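## Task

Use three of the four letter blocks to form the word "BOY": each must rest entirely on the mat, the three sitting side by side in one straight, tight line, so that, looking from the scene frame's origin, the letters on their upper faces read left to right and none is upside down or sideways. The leftover block has to sit entirely off the mat.

## Robot and tools

Robot: two arms, left_arm and right_arm, each a six-joint arm with a parallel two-finger gripper, mounted on tilted plates joined by one metal frame behind them. A plate and its half of the frame count as part of that arm for the controller's "too close" check. A two-camera stand is behind the arms. Calibrated URDF root poses in the scene frame: left_arm at (-0.034, +0.323, +0.406) m, right_arm at (-0.054, -0.320, +0.406) m, both slightly tilted.

Scene frame: origin at table-top height, halfway between the nominal bases; +x points out over the table, +z up, +y toward left_arm. Arm names do not match image sides. All reported hand positions (metres), quaternions (wxyz) and velocities use this frame; printed poses can be a few centimetres off, more at long reach. end_effector_position is the point between the finger pads, roughly 1 cm behind the tips. Fingers point along the gripper's +z and open along its y.

Command row layout (used by every moving call): 14 numbers, each in [-1, 1], always for both arms: dx, dy, dz, rx, ry, rz, opening for left_arm, then the same seven for right_arm. dx to rz are offsets, not poses: they count from that arm's Hand target at the start of the action or move, along scene-frame axes, with rotation about the Hand target's position. Scale: 1.0 = 0.6 m for dx, dy, dz and 180 degrees for the rotation; rx, ry, rz form one rotation vector. A translation longer than 1.0 may be shortened along its line. Sending the same offset again moves further. Six zeros re-command the current Hand target. Opening is absolute: +1 fully open (0.094 m), -1 closed. Always send the gripper value you want; 0 is a real command (half open).

execute_actions(actions, cameras): actions is a list of actions; each action is a list of up to 15 rows, one per 1/30 s step; a short action repeats its last row to fill 15 steps. Every row in an action counts from the same start pose. An empty list returns full state, images and the scene number. cameras: names list, ["all"], [] or null.

move(target, speed, blend, opening_speed, grip_force, blocking, cameras): target is one 14-number row or a list of up to 15 rows, all offsets from the same starting Hand targets (not chained). Grippers travel straight lines, ending together, at least 0.5 s and at most 10 s in total. speed: m/s, 0.002 to 4.3, default 0.25, one value or one per target; rotation limited to twice that in rad/s. blend: metres of corner rounding per target; 0 stops at each. opening_speed: rate on the -1..+1 scale per second, at least 0.2. grip_force: newtons per finger pad, 10 to 50, one value or one per arm; persists; lower forces close slowly. blocking=false returns after about 0.5 s while motion continues. Moves do not avoid obstacles or the other arm; avoid paths near an arm's own base. The "move:" line reports the ending (done, off_target, moving, held, fault) and limits (paced = pose clipped, held = steps withheld). done means within 10 mm and 2 degrees; it says nothing about contact.

wait(seconds 0 to 10, cameras): lets time pass holding commands. stop(cameras): brakes a running move. zoom_image(camera, region [x0, y0, x1, y1] pixels, at most 504 by 504) enlarges the newest image of cam_head_left, cam_head_right, cam_high, cam_low (896x504), cam_left_wrist or cam_right_wrist (616x616). read_manual gives licence texts only. finished_scene(scene 1 or 2) ends the scene irreversibly; the goal must hold with the robot off the blocks.

Results: each arm's pose, Hand target (last commanded pose after clipping; next offsets start here), Tool commands, grip_measured (opening on the -1..+1 scale; reads up to about 2.5 mm wide when empty and a few mm narrower than a squeezed part), Joint positions (last entry is opening in metres), joint torques (include arm weight; entries 3 and 4 wrap at ±28 N m), joint velocities ("within noise" when still), motor temperatures, and step readings for action calls.

Behaviour: orientation commands are clipped to 40 degrees from the current one per step. Friction and weight can leave a gripper several centimetres short; a new command, even zeros, retries, or send the gap as an offset. A blocked arm keeps pushing until commanded back past its gripper. Time passes while you write, so keep replies short.

Avoid: dropping blocks or releasing them while moving, fast contacts and hard pushes, any clash between the two arms or grippers (can fail the scene), anything falling or being left off the table (fails the task), and heavy motor heating from holding loads, stretched poses or pushing against unreachable targets; at 100 °C an arm drops for 30 to 60 s.

Each tool is called after "Call:" by a JSON object that holds its "fn" and its "kwargs".

## Session

Call:
{"fn": "execute_actions", "kwargs": {"actions": []}}

Call:
{"fn": "zoom_image", "kwargs": {"camera": "cam_head_left", "region": [250, 200, 690, 440]}}

Call:
{"fn": "zoom_image", "kwargs": {"camera": "cam_high", "region": [340, 100, 640, 480]}}

Call:
{"fn": "zoom_image", "kwargs": {"camera": "cam_low", "region": [100, 280, 500, 430]}}

Call:
{"fn": "zoom_image", "kwargs": {"camera": "cam_low", "region": [440, 280, 840, 430]}}

Scene clock: 0.00 s.
left_arm: end_effector_position=(+0.2265, +0.1226, +0.2152) grip_measured=+1.000 end_effector_quat_wxyz=(-0.001, +0.385, +0.923, +0.007) | right_arm: end_effector_position=(+0.2100, -0.2719, +0.2917) grip_measured=+1.000 end_effector_quat_wxyz=(+0.320, +0.086, +0.914, +0.235)
Joint positions: left_arm=[-0.624 2.093 0.685 -0.197 -0.194 0.135 0.094] | right_arm=[-0.071 2.151 0.083 1.256 -0.331 0.145 0.094]
Joint velocities: within noise
Joint torques (N m): no reading
Motor temperatures (°C): left_arm=[29 30 31 27 28 25 28] | right_arm=[28 32 29 27 28 27 27]
Heat: left arm: hottest elbow 31 °C; right arm: hottest shoulder 32 °C.
Hand target: left_arm +0.2319, +0.1185, +0.2182; +0.006, +0.384, +0.923, +0.005 | right_arm +0.2065, -0.2717, +0.2943; +0.319, +0.085, +0.914, +0.235
Tool commands: left_gripper/opening=+1.0 right_gripper/opening=+1.0

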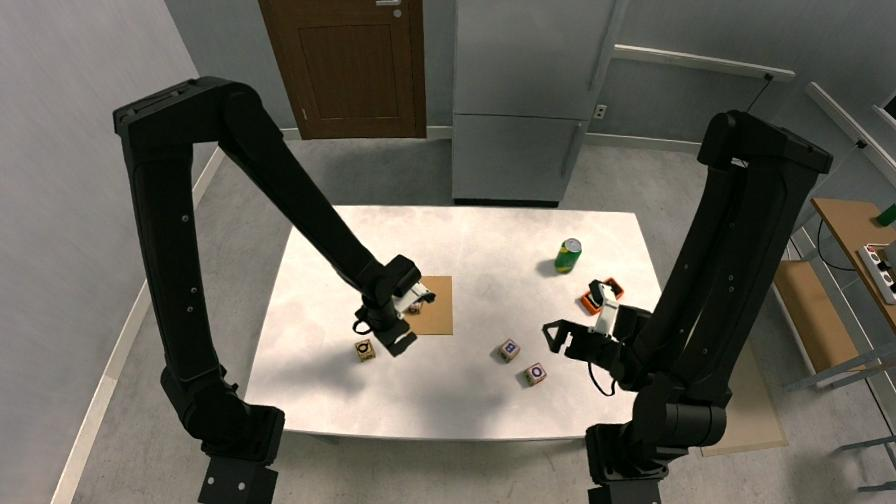

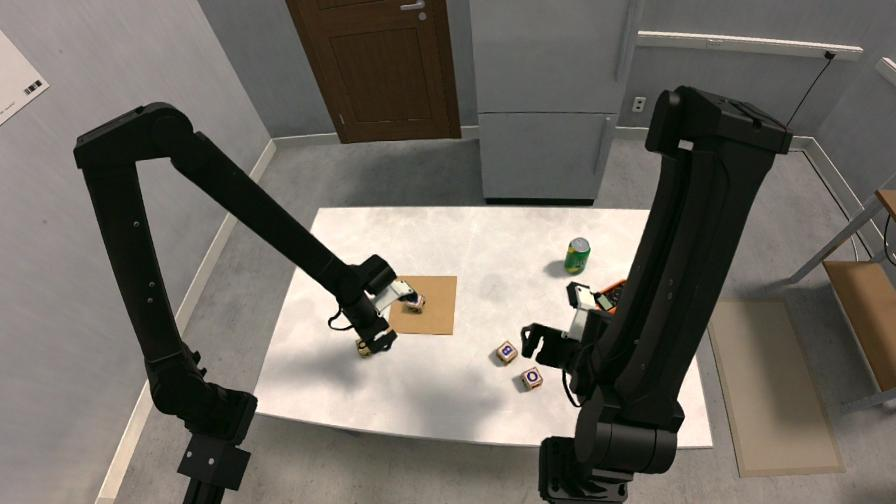

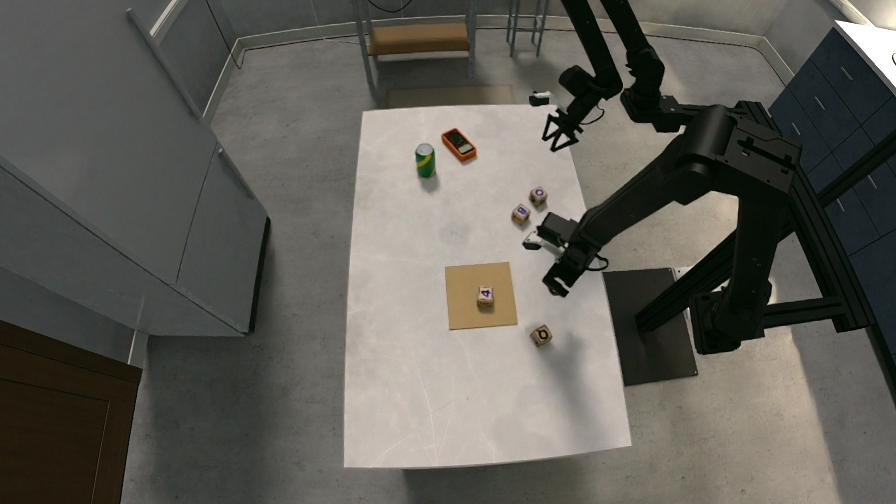

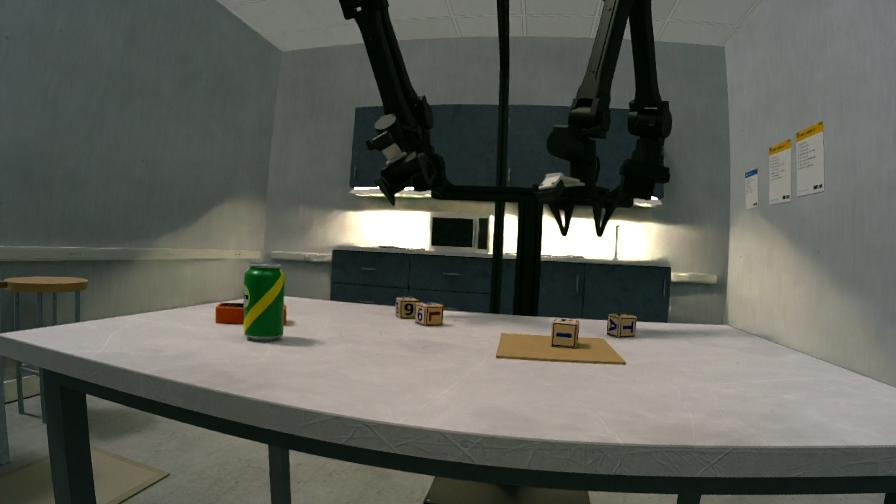

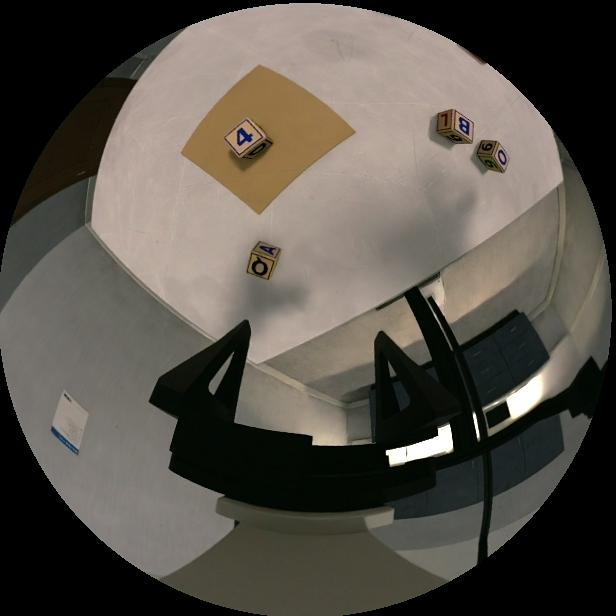

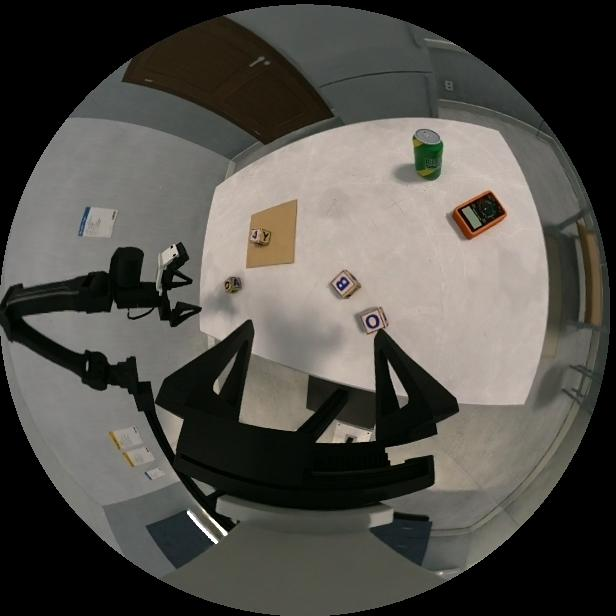

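Scaled by 1.145 from the camera's 896x504 image, which has a finer 1280x720 frame.

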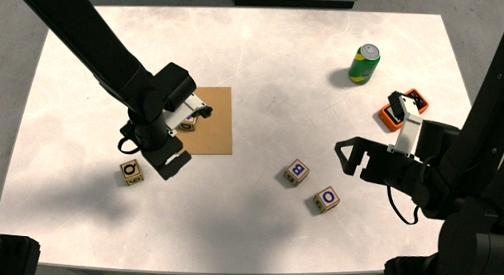

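Scaled by 1.326 from the camera's 896x504 image, which has a finer 1280x720 frame.

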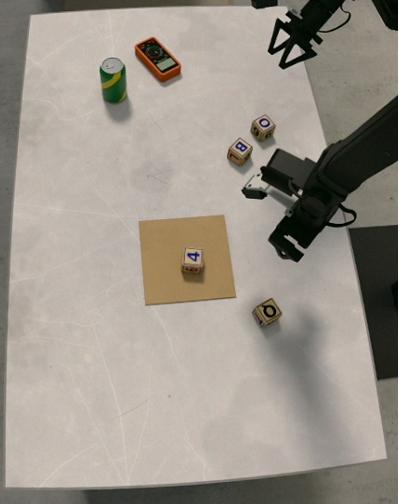

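Scaled by 1.260 from the camera's 896x504 image, which has a finer 1280x720 frame.

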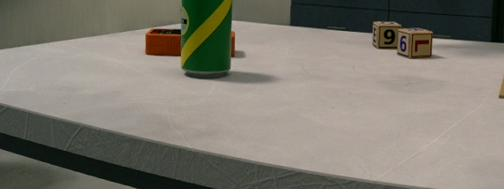

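Scaled by 1.260 from the camera's 896x504 image, which has a finer 1280x720 frame.

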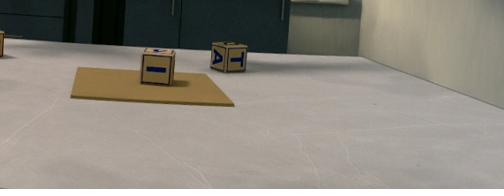

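Call:
{"fn": "execute_actions", "kwargs": {"actions": [], "cameras": ["all"]}}

Scene clock: 37.90 s.
left_arm: end_effector_position=(+0.2265, +0.1226, +0.2152) grip_measured=+1.000 end_effector_quat_wxyz=(-0.001, +0.385, +0.923, +0.007) | right_arm: end_effector_position=(+0.2100, -0.2719, +0.2917) grip_measured=+1.000 end_effector_quat_wxyz=(+0.320, +0.086, +0.914, +0.235)
Joint positions: left_arm=[-0.624 2.093 0.685 -0.197 -0.194 0.135 0.094] | right_arm=[-0.071 2.151 0.083 1.256 -0.331 0.145 0.094]
Joint velocities: within noise
Joint torques (N m): left_arm=[-1.79 -14.86 1.95 0.23 0.02 -0.06] | right_arm=[2.49 -8.23 -4.77 1.7 -0.42 -0.1]
Motor temperatures (°C): left_arm=[29 32 31 27 28 25 28] | right_arm=[28 33 30 27 28 27 27]
Heat: left arm: hottest shoulder 32 °C; right arm: hottest shoulder 33 °C.
Hand target: left_arm +0.2319, +0.1185, +0.2182; +0.006, +0.384, +0.923, +0.005 | right_arm +0.2065, -0.2717, +0.2943; +0.319, +0.085, +0.914, +0.235
Tool commands: left_gripper/opening=+1.0 right_gripper/opening=+1.0

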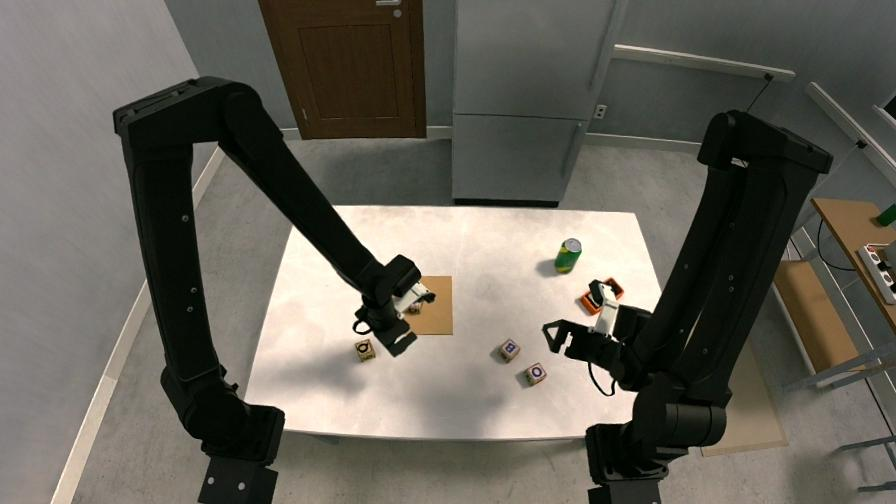

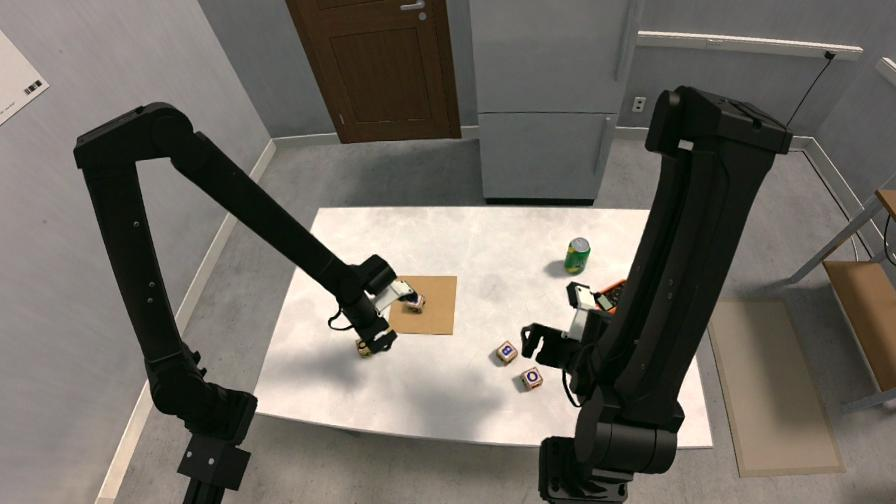

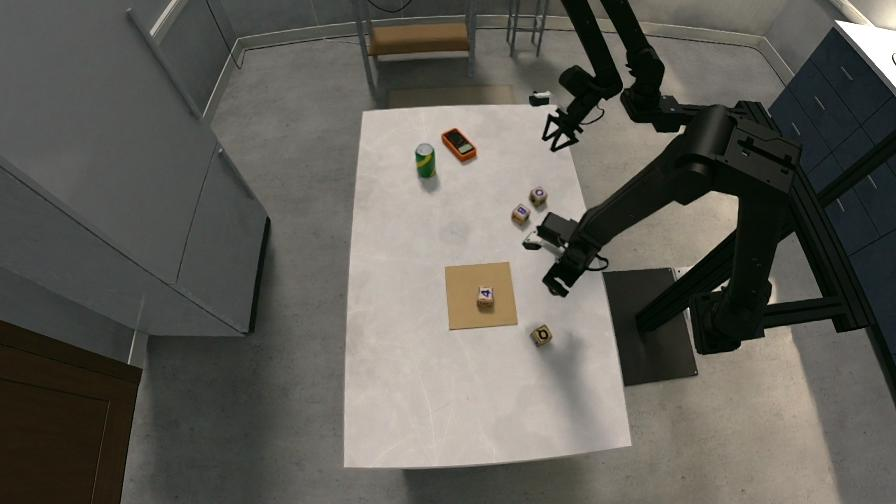

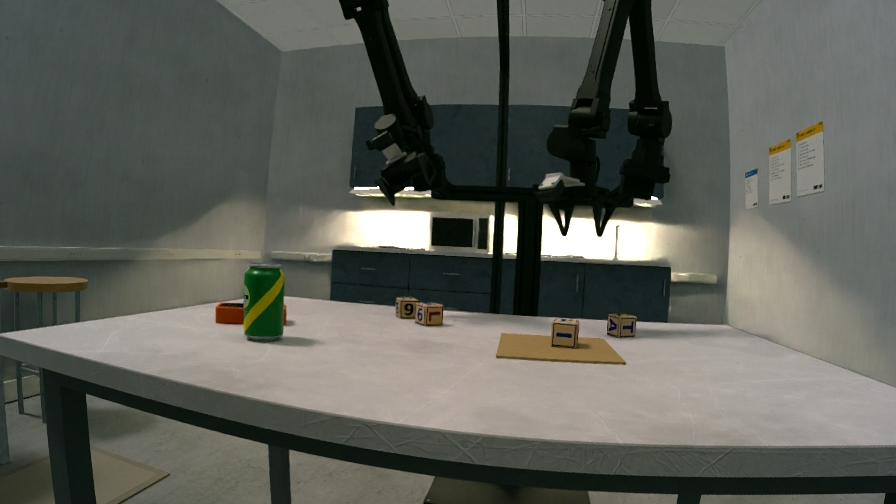

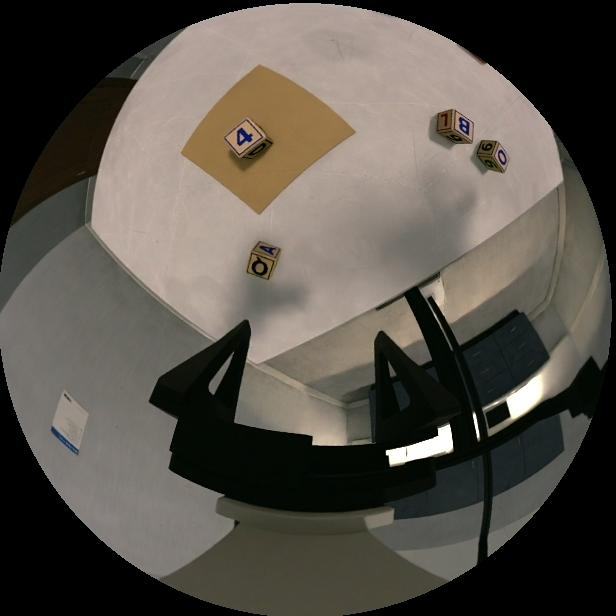

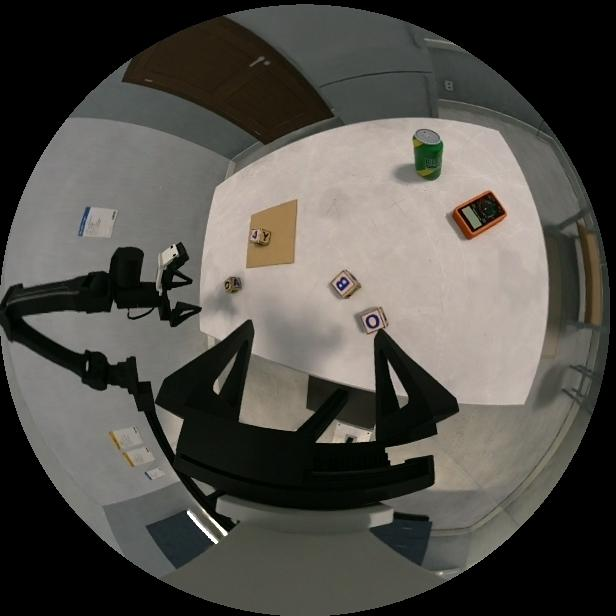

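Call:
{"fn": "zoom_image", "kwargs": {"camera": "cam_right_wrist", "region": [200, 200, 320, 320]}}

Call:
{"fn": "zoom_image", "kwargs": {"camera": "cam_right_wrist", "region": [310, 250, 420, 360]}}

Call:
{"fn": "zoom_image", "kwargs": {"camera": "cam_left_wrist", "region": [190, 80, 310, 200]}}

Call:
{"fn": "zoom_image", "kwargs": {"camera": "cam_left_wrist", "region": [420, 90, 520, 190]}}

Call:
{"fn": "zoom_image", "kwargs": {"camera": "cam_low", "region": [380, 280, 660, 380]}}

Call:
{"fn": "zoom_image", "kwargs": {"camera": "cam_high", "region": [430, 180, 580, 360]}}

Scaled by 4.200 from the camera's 616x616 image, which has a finer 880x880 frame.

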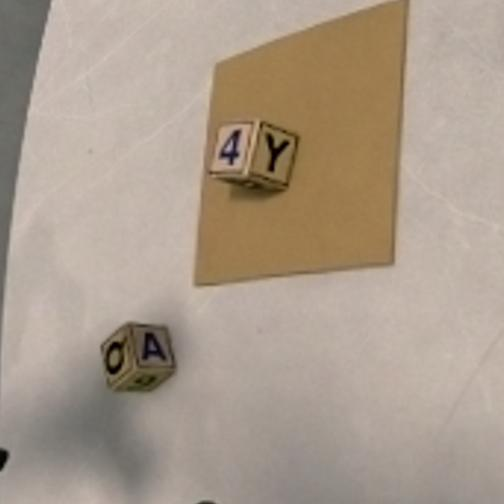

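Scaled by 4.582 from the camera's 616x616 image, which has a finer 880x880 frame.

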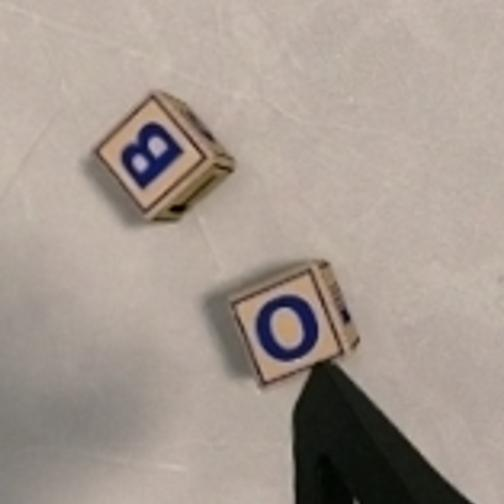

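Scaled by 4.200 from the camera's 616x616 image, which has a finer 880x880 frame.

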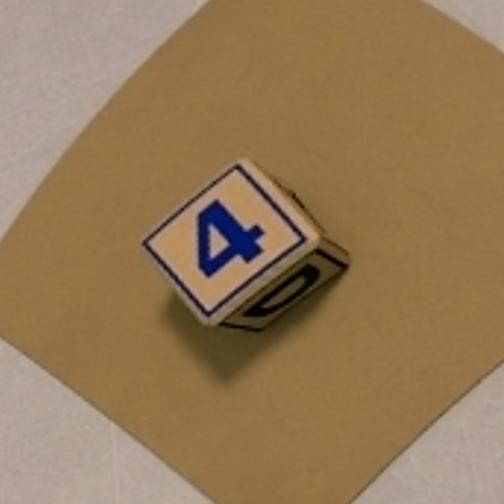

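Scaled by 5.040 from the camera's 616x616 image, which has a finer 880x880 frame.

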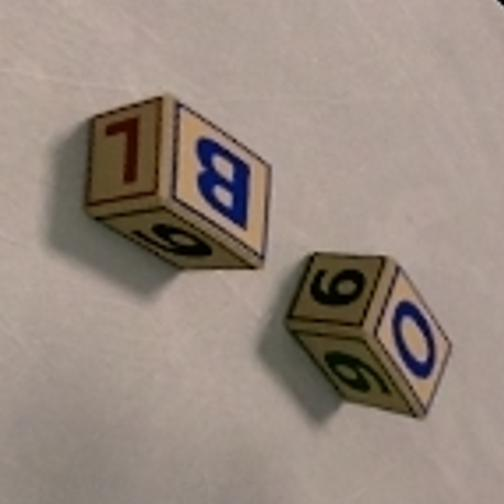

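Scaled by 1.800 from the camera's 896x504 image, which has a finer 1280x720 frame.

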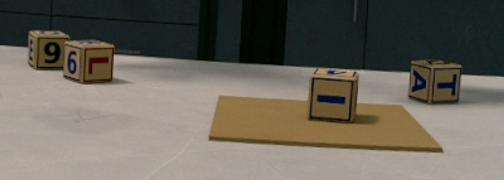

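Scaled by 2.800 from the camera's 896x504 image, which has a finer 1280x720 frame.

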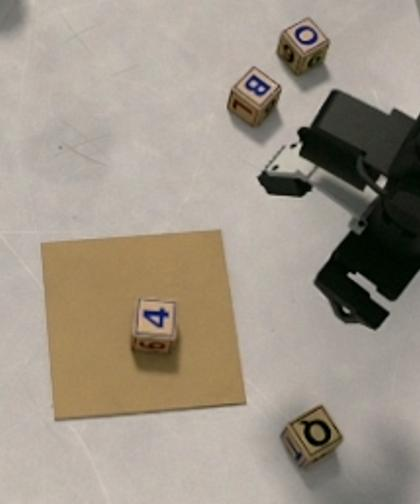

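Call:
{"fn": "move", "kwargs": {"target": [0.2885, -0.1058, -0.1087, 0, 0, -0.2433, 1.0, 0.0558, 0.0445, -0.1238, -0.2908, 0.0441, 0.5244, 1.0], "speed": 0.35, "cameras": ["cam_left_wrist", "cam_right_wrist", "cam_high"]}}

Scene clock: 231.73 s.
left_arm: end_effector_position=(+0.3954, +0.0573, +0.1547) grip_measured=+1.000 end_effector_quat_wxyz=(+0.006, +0.698, +0.716, +0.004) | right_arm: end_effector_position=(+0.2385, -0.2487, +0.2211) grip_measured=+1.000 end_effector_quat_wxyz=(-0.003, +0.698, -0.716, +0.001)
Joint positions: left_arm=[-0.5 2.385 1.24 -0.418 -0.187 1.021 0.094] | right_arm=[0.261 1.976 0.571 -0.12 0.176 -1.316 0.094]
Joint torques (N m): left_arm=[-2.08 -18.84 5.07 -0.34 0.25 0.08] | right_arm=[3.96 -9.82 2.21 -0.05 -0.14 -0.19]
Heat: left arm: hottest shoulder 32 °C; right arm: hottest shoulder 32 °C.
Hand target: left_arm +0.4049, +0.0551, +0.1529; +0.008, +0.701, +0.714, +0.003 | right_arm +0.2400, -0.2449, +0.2201; +0.000, +0.707, -0.707, +0.000
Off the commanded pose: left_arm 0.010 m, 1 deg | right_arm 0.004 m, 1 deg.
move: done
Images, in order (width x height): cam_high 896x504, cam_left_wrist 616x616, cam_right_wrist 616x616.

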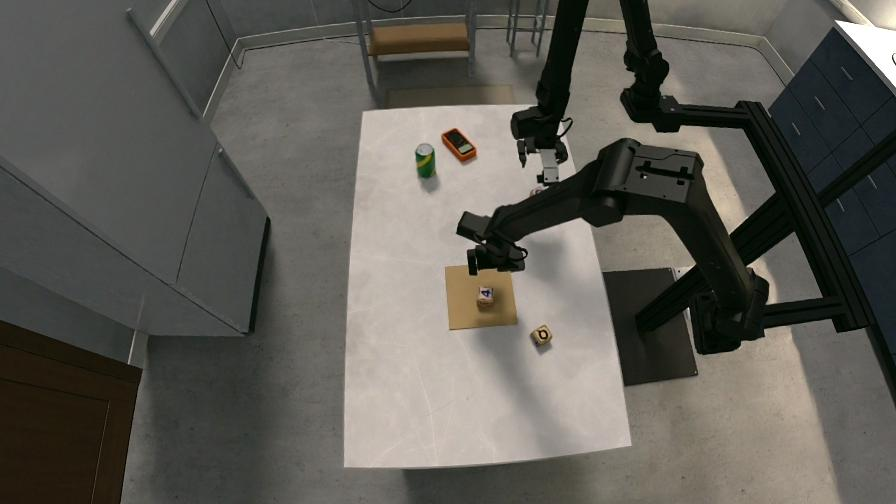

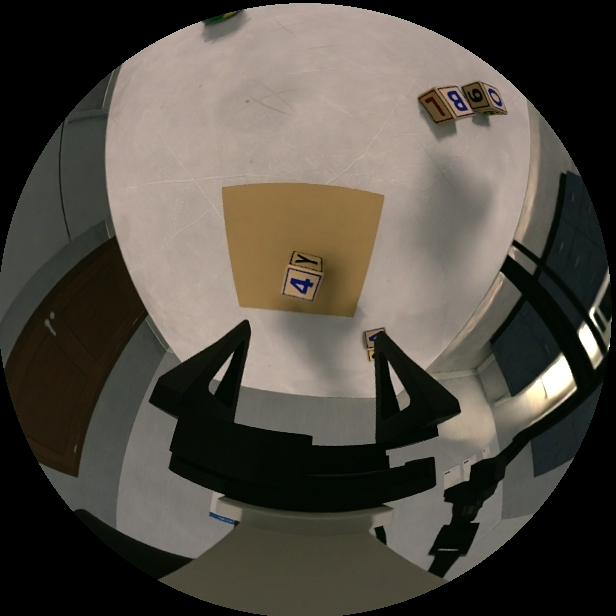

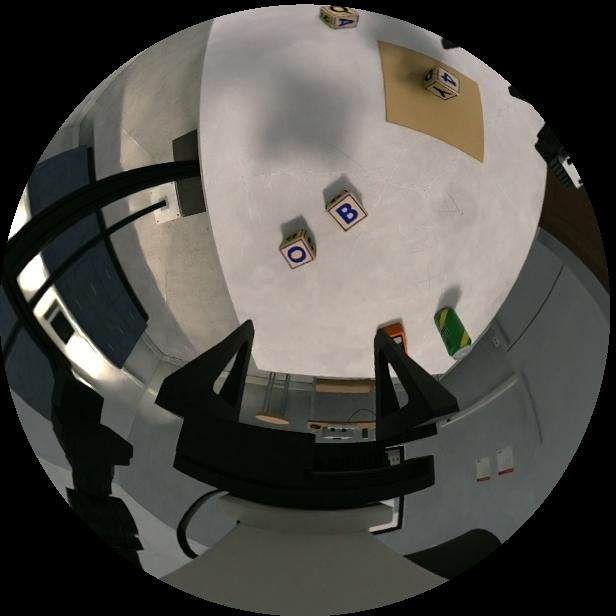

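Call:
{"fn": "zoom_image", "kwargs": {"camera": "cam_left_wrist", "region": [252, 232, 352, 332]}}

Call:
{"fn": "zoom_image", "kwargs": {"camera": "cam_right_wrist", "region": [260, 170, 390, 300]}}

Call:
{"fn": "zoom_image", "kwargs": {"camera": "cam_left_wrist", "region": [400, 60, 520, 150]}}

Scaled by 5.040 from the camera's 616x616 image, which has a finer 880x880 frame.

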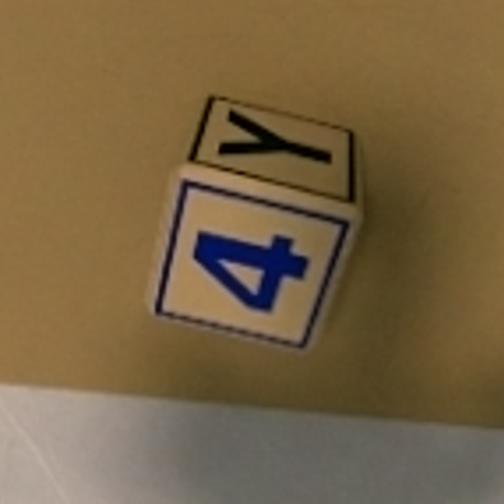

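Scaled by 3.877 from the camera's 616x616 image, which has a finer 880x880 frame.

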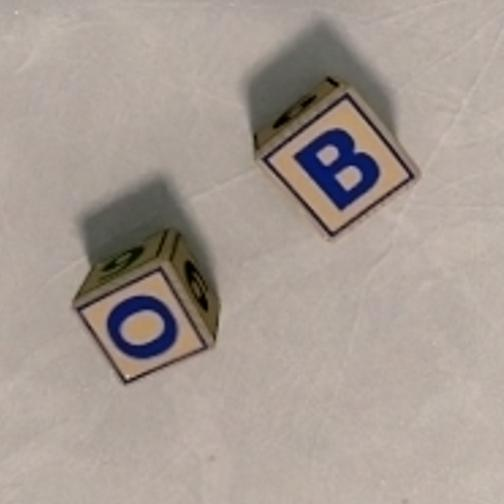

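Scaled by 4.200 from the camera's 616x616 image, which has a finer 880x880 frame.

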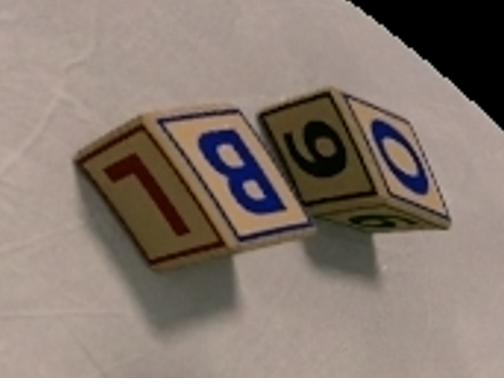

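Call:
{"fn": "execute_actions", "kwargs": {"actions": [], "cameras": ["cam_low", "cam_head_left", "cam_head_right"]}}

Call:
{"fn": "zoom_image", "kwargs": {"camera": "cam_low", "region": [385, 285, 455, 335]}}

Call:
{"fn": "zoom_image", "kwargs": {"camera": "cam_head_left", "region": [485, 325, 565, 400]}}

Scene clock: 278.30 s.
left_arm: end_effector_position=(+0.3954, +0.0573, +0.1547) grip_measured=+1.000 end_effector_quat_wxyz=(+0.006, +0.698, +0.716, +0.004) | right_arm: end_effector_position=(+0.2385, -0.2487, +0.2211) grip_measured=+1.000 end_effector_quat_wxyz=(-0.003, +0.699, -0.715, +0.001)
Joint positions: left_arm=[-0.5 2.385 1.24 -0.418 -0.187 1.021 0.094] | right_arm=[0.261 1.976 0.571 -0.12 0.176 -1.316 0.094]
Joint velocities: within noise
Joint torques (N m): left_arm=[-2.08 -18.84 5.07 -0.32 0.24 0.09] | right_arm=[4.13 -10.05 2.15 -0.06 -0.1 -0.17]
Motor temperatures (°C): left_arm=[29 32 32 27 28 25 27] | right_arm=[28 32 30 27 28 27 27]
Heat: left arm: hottest shoulder 32 °C; right arm: hottest shoulder 32 °C.
Hand target: left_arm +0.4049, +0.0551, +0.1529; +0.008, +0.701, +0.714, +0.003 | right_arm +0.2400, -0.2449, +0.2201; +0.000, +0.707, -0.707, +0.000
Tool commands: left_gripper/opening=+1.0 right_gripper/opening=+1.0
Off the commanded pose: left_arm 0.010 m, 0 deg | right_arm 0.004 m, 1 deg.
Images, in order (width x height): cam_head_left 896x504, cam_head_right 896x504, cam_low 896x504.

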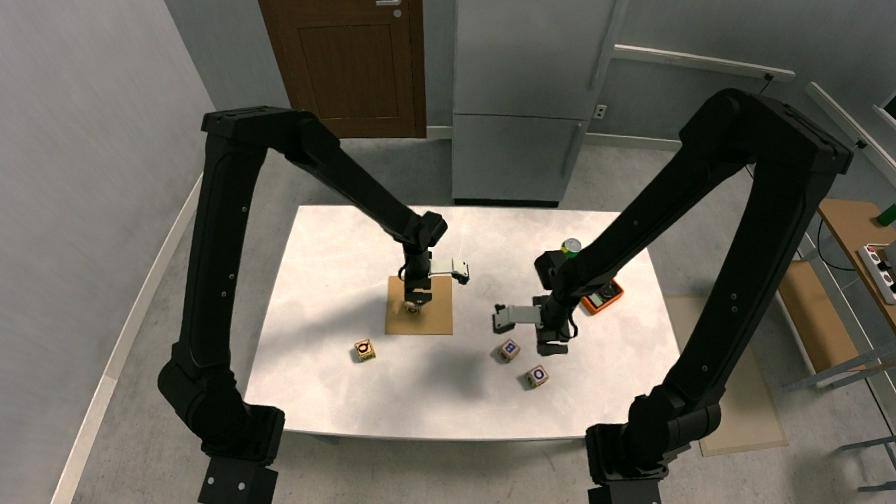

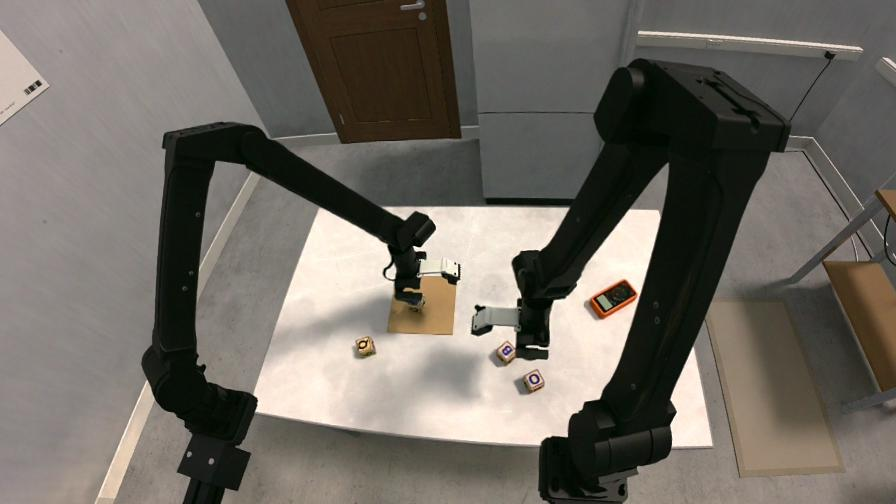

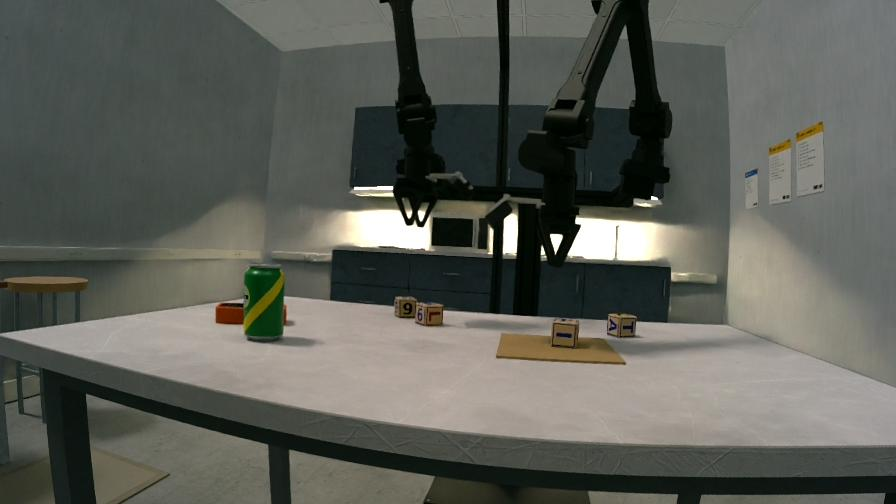

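Scaled by 7.200 from the camera's 896x504 image, which has a finer 1280x720 frame.

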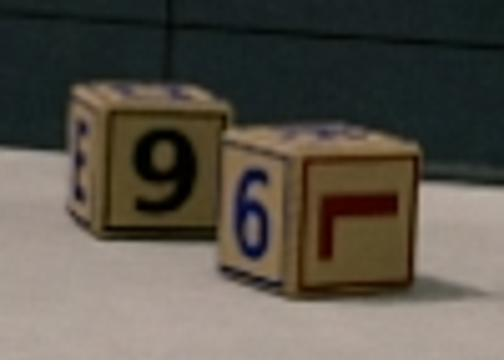

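Scaled by 6.300 from the camera's 896x504 image, which has a finer 1280x720 frame.

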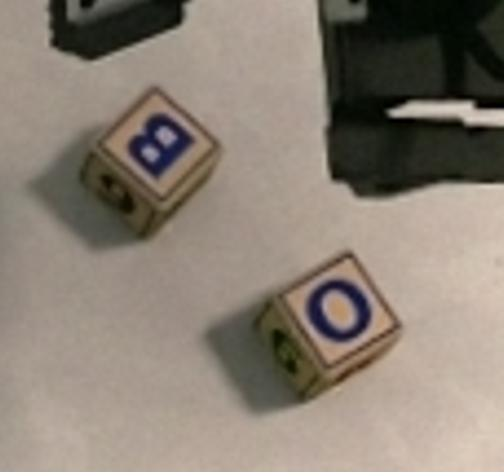

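Call:
{"fn": "move", "kwargs": {"target": [0.0343, 0.0498, -0.0632, 0.1110, -0.0058, -0.0440, 1.0, 0.0575, 0.0807, -0.1835, 0, 0, 0.2333, 0.6], "speed": 0.3, "cameras": ["cam_left_wrist", "cam_right_wrist"], "grip_force": [30, 30]}}

Scene clock: 438.63 s.
left_arm: end_effector_position=(+0.4195, +0.0939, +0.1145) grip_measured=+1.000 end_effector_quat_wxyz=(-0.110, +0.731, +0.661, +0.130) | right_arm: end_effector_position=(+0.2719, -0.2023, +0.1114) grip_measured=+0.602 end_effector_quat_wxyz=(+0.005, +0.909, -0.416, -0.005)
Joint positions: left_arm=[-0.5 2.551 1.429 -0.601 -0.495 1.096 0.094] | right_arm=[0.313 2.376 0.827 -0.006 0.182 -1.996 0.075]
Joint torques (N m): left_arm=[-3.66 -20.19 4.89 -0.68 -0.23 0.1] | right_arm=[4.54 -12.86 0.32 0.73 -0.31 -0.18]
Heat: left arm: hottest elbow 33 °C; right arm: hottest shoulder 32 °C.
Hand target: left_arm +0.4256, +0.0848, +0.1151; -0.107, +0.739, +0.652, +0.132 | right_arm +0.2744, -0.1965, +0.1100; +0.000, +0.914, -0.407, +0.000
Off the commanded pose: left_arm 0.011 m, 1 deg | right_arm 0.007 m, 1 deg.
grip_force (N): 30, 30
move: off_target (left_arm)
Images, in order (width x height): cam_left_wrist 616x616, cam_right_wrist 616x616.

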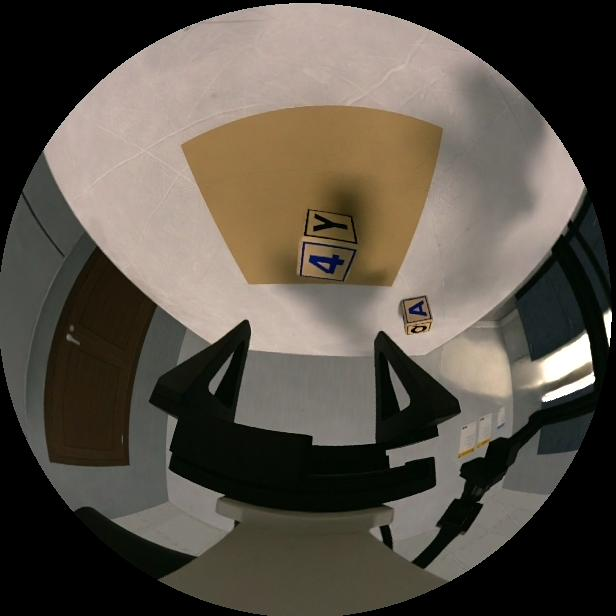

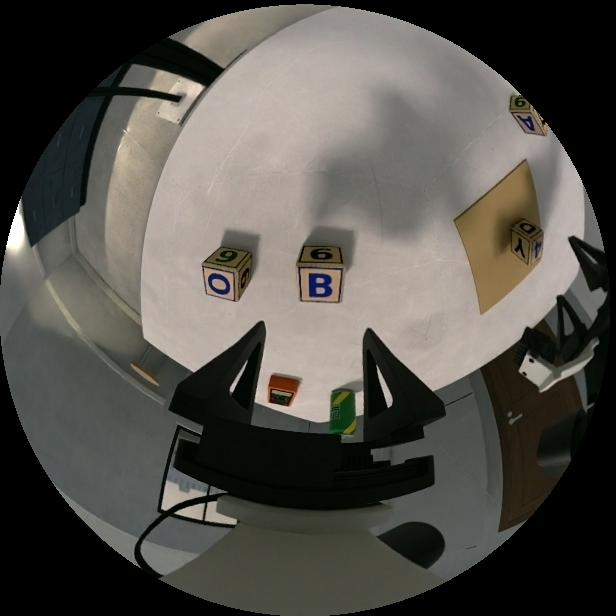

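Call:
{"fn": "move", "kwargs": {"target": [[-0.0143, -0.0113, -0.1143, 0, 0, 0, 1.0, 0.0068, -0.0058, -0.1233, 0, 0, 0, 0.6], [-0.0143, -0.0113, -0.1143, 0, 0, 0, -0.35, 0.0068, -0.0058, -0.1233, 0, 0, 0, -0.35]], "speed": 0.1, "opening_speed": 0.7, "cameras": ["cam_left_wrist", "cam_right_wrist", "cam_low"]}}

Scene clock: 470.43 s.
left_arm: end_effector_position=(+0.4072, +0.0870, +0.0473) grip_measured=-0.065 end_effector_quat_wxyz=(-0.118, +0.734, +0.656, +0.128) | right_arm: end_effector_position=(+0.2751, -0.1983, +0.0384) grip_measured=-0.021 end_effector_quat_wxyz=(+0.004, +0.914, -0.406, -0.003)
Joint positions: left_arm=[-0.5 2.712 1.522 -0.551 -0.497 1.101 0.044] | right_arm=[0.284 2.59 0.955 0.089 0.182 -2.047 0.046]
Joint torques (N m): left_arm=[-3.37 -20.54 4.22 0.23 -0.2 0.1] | right_arm=[3.08 -13.68 -0.57 0.75 -0.37 -0.16]
Heat: left arm: hottest shoulder 34 °C; right arm: hottest shoulder 33 °C.
Hand target: left_arm +0.4169, +0.0782, +0.0466; -0.107, +0.739, +0.652, +0.132 | right_arm +0.2785, -0.2001, +0.0359; +0.000, +0.914, -0.407, +0.000
Off the commanded pose: left_arm 0.013 m, 2 deg | right_arm 0.004 m, 1 deg.
grip_force (N): 30, 30
move: off_target (left_arm); target 2's new opening was sent with left_arm's hand 0.013 m and 2 deg from that target
Images, in order (width x height): cam_low 896x504, cam_left_wrist 616x616, cam_right_wrist 616x616.

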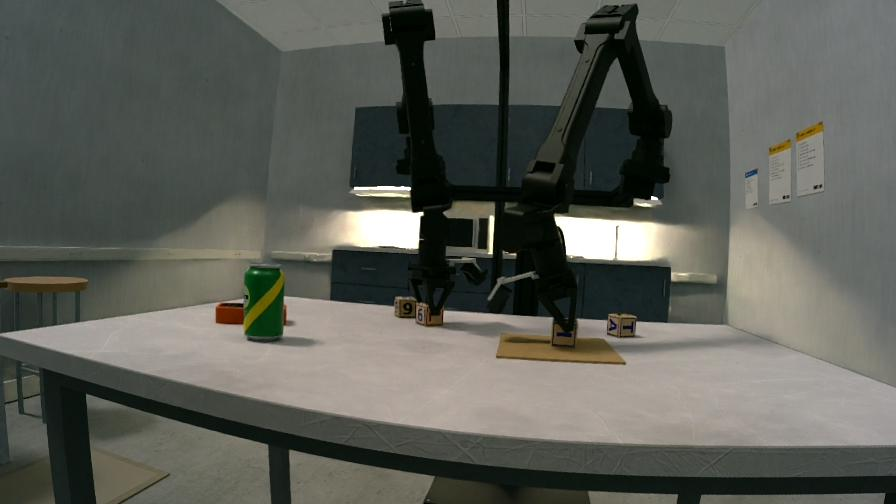

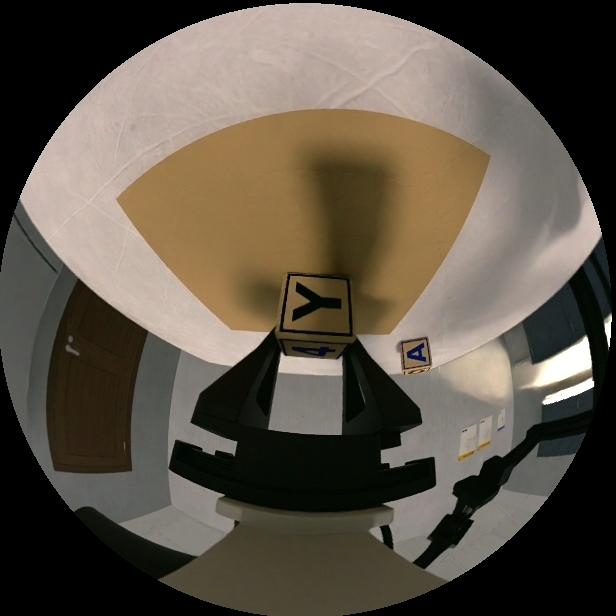

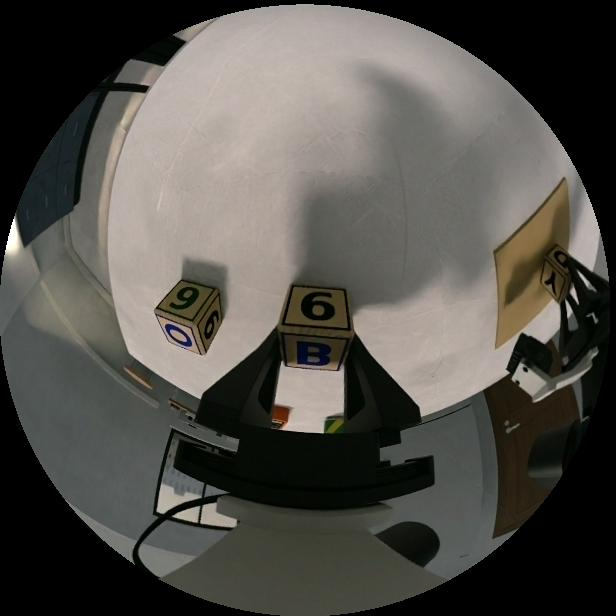

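Call:
{"fn": "move", "kwargs": {"target": [[0, 0, 0.2167, 0, 0, 0, -0.35, 0, 0, 0.2233, 0, 0, 0, -0.35], [0.1385, 0.3197, 0.2557, 0, 0, 0.5389, -0.35, 0.02, 0.05, 0.26, 0, 0, 0, -0.35], [0.1718, 0.353, 0.189, -0.4188, -0.3634, 0.4096, -0.35, 0.2025, 0.3668, 0.2735, 0, 0, -0.7333, -0.35]], "speed": [0.12, 0.3, 0.3], "blend": [0.02, 0.02, 0], "cameras": ["cam_low", "cam_head_left", "cam_left_wrist", "cam_right_wrist"]}}

Scene clock: 517.00 s.
left_arm: end_effector_position=(+0.5171, +0.2859, +0.1563) grip_measured=-0.066 end_effector_quat_wxyz=(+0.570, -0.003, +0.822, -0.007) | right_arm: end_effector_position=(+0.3921, +0.0056, +0.1943) grip_measured=-0.021 end_effector_quat_wxyz=(-0.008, +0.000, +1.000, -0.004)
Joint positions: left_arm=[0.007 2.675 0.95 1.457 -0.06 0.136 0.044] | right_arm=[0.641 2.397 1.411 -0.635 0.178 0.621 0.046]
Joint torques (N m): left_arm=[-1.44 -16.79 0.14 3.02 0.26 0.1] | right_arm=[5.6 -18.55 8.28 -0.01 0 0.02]
Heat: left arm: hottest shoulder 34 °C; right arm: hottest shoulder 33 °C.
Hand target: left_arm +0.5200, +0.2899, +0.1599; +0.581, +0.000, +0.814, +0.000 | right_arm +0.3999, +0.0199, +0.2000; +0.000, +0.000, +1.000, +0.000
Off the commanded pose: left_arm 0.006 m, 2 deg | right_arm 0.017 m, 1 deg.
grip_force (N): 30, 30
move: off_target (right_arm)
Images, in order (width x height): cam_head_left 896x504, cam_low 896x504, cam_left_wrist 616x616, cam_right_wrist 616x616.

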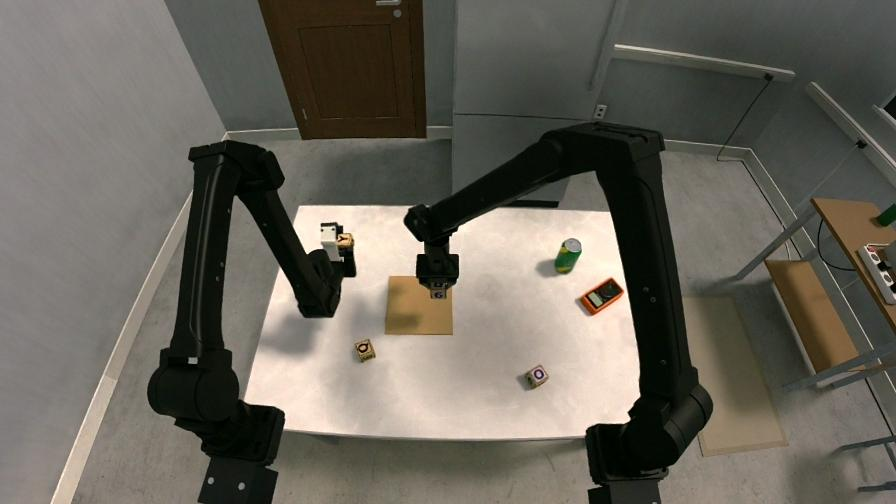

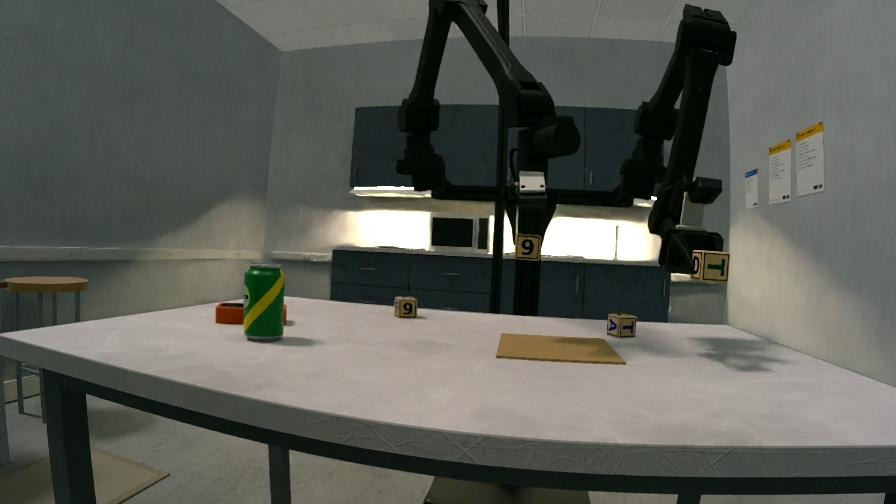

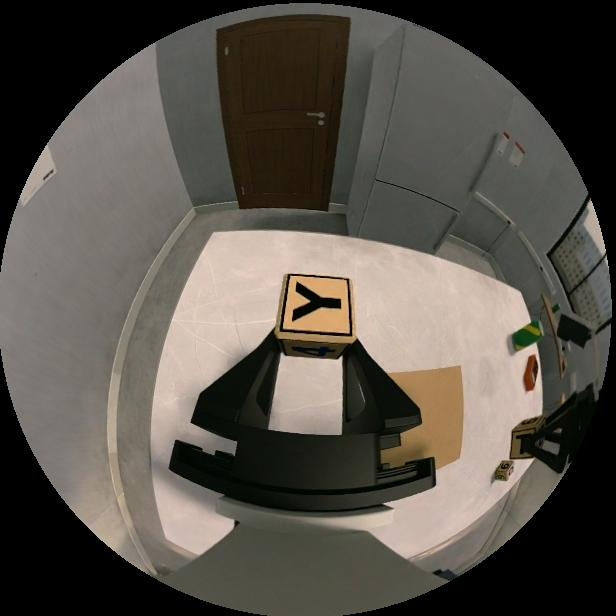

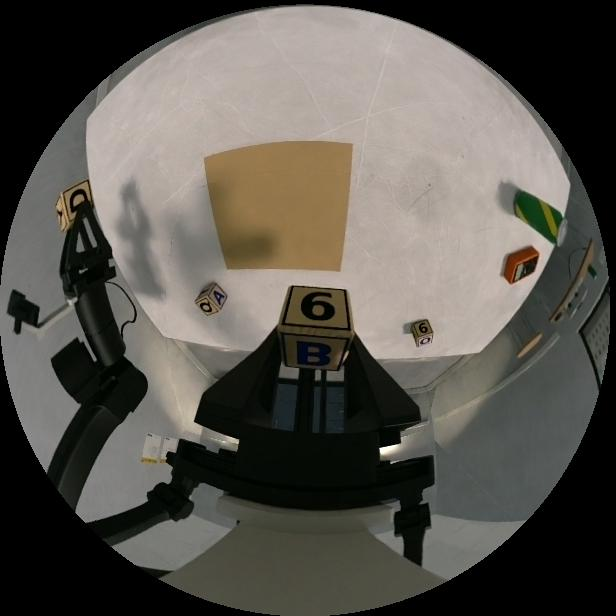

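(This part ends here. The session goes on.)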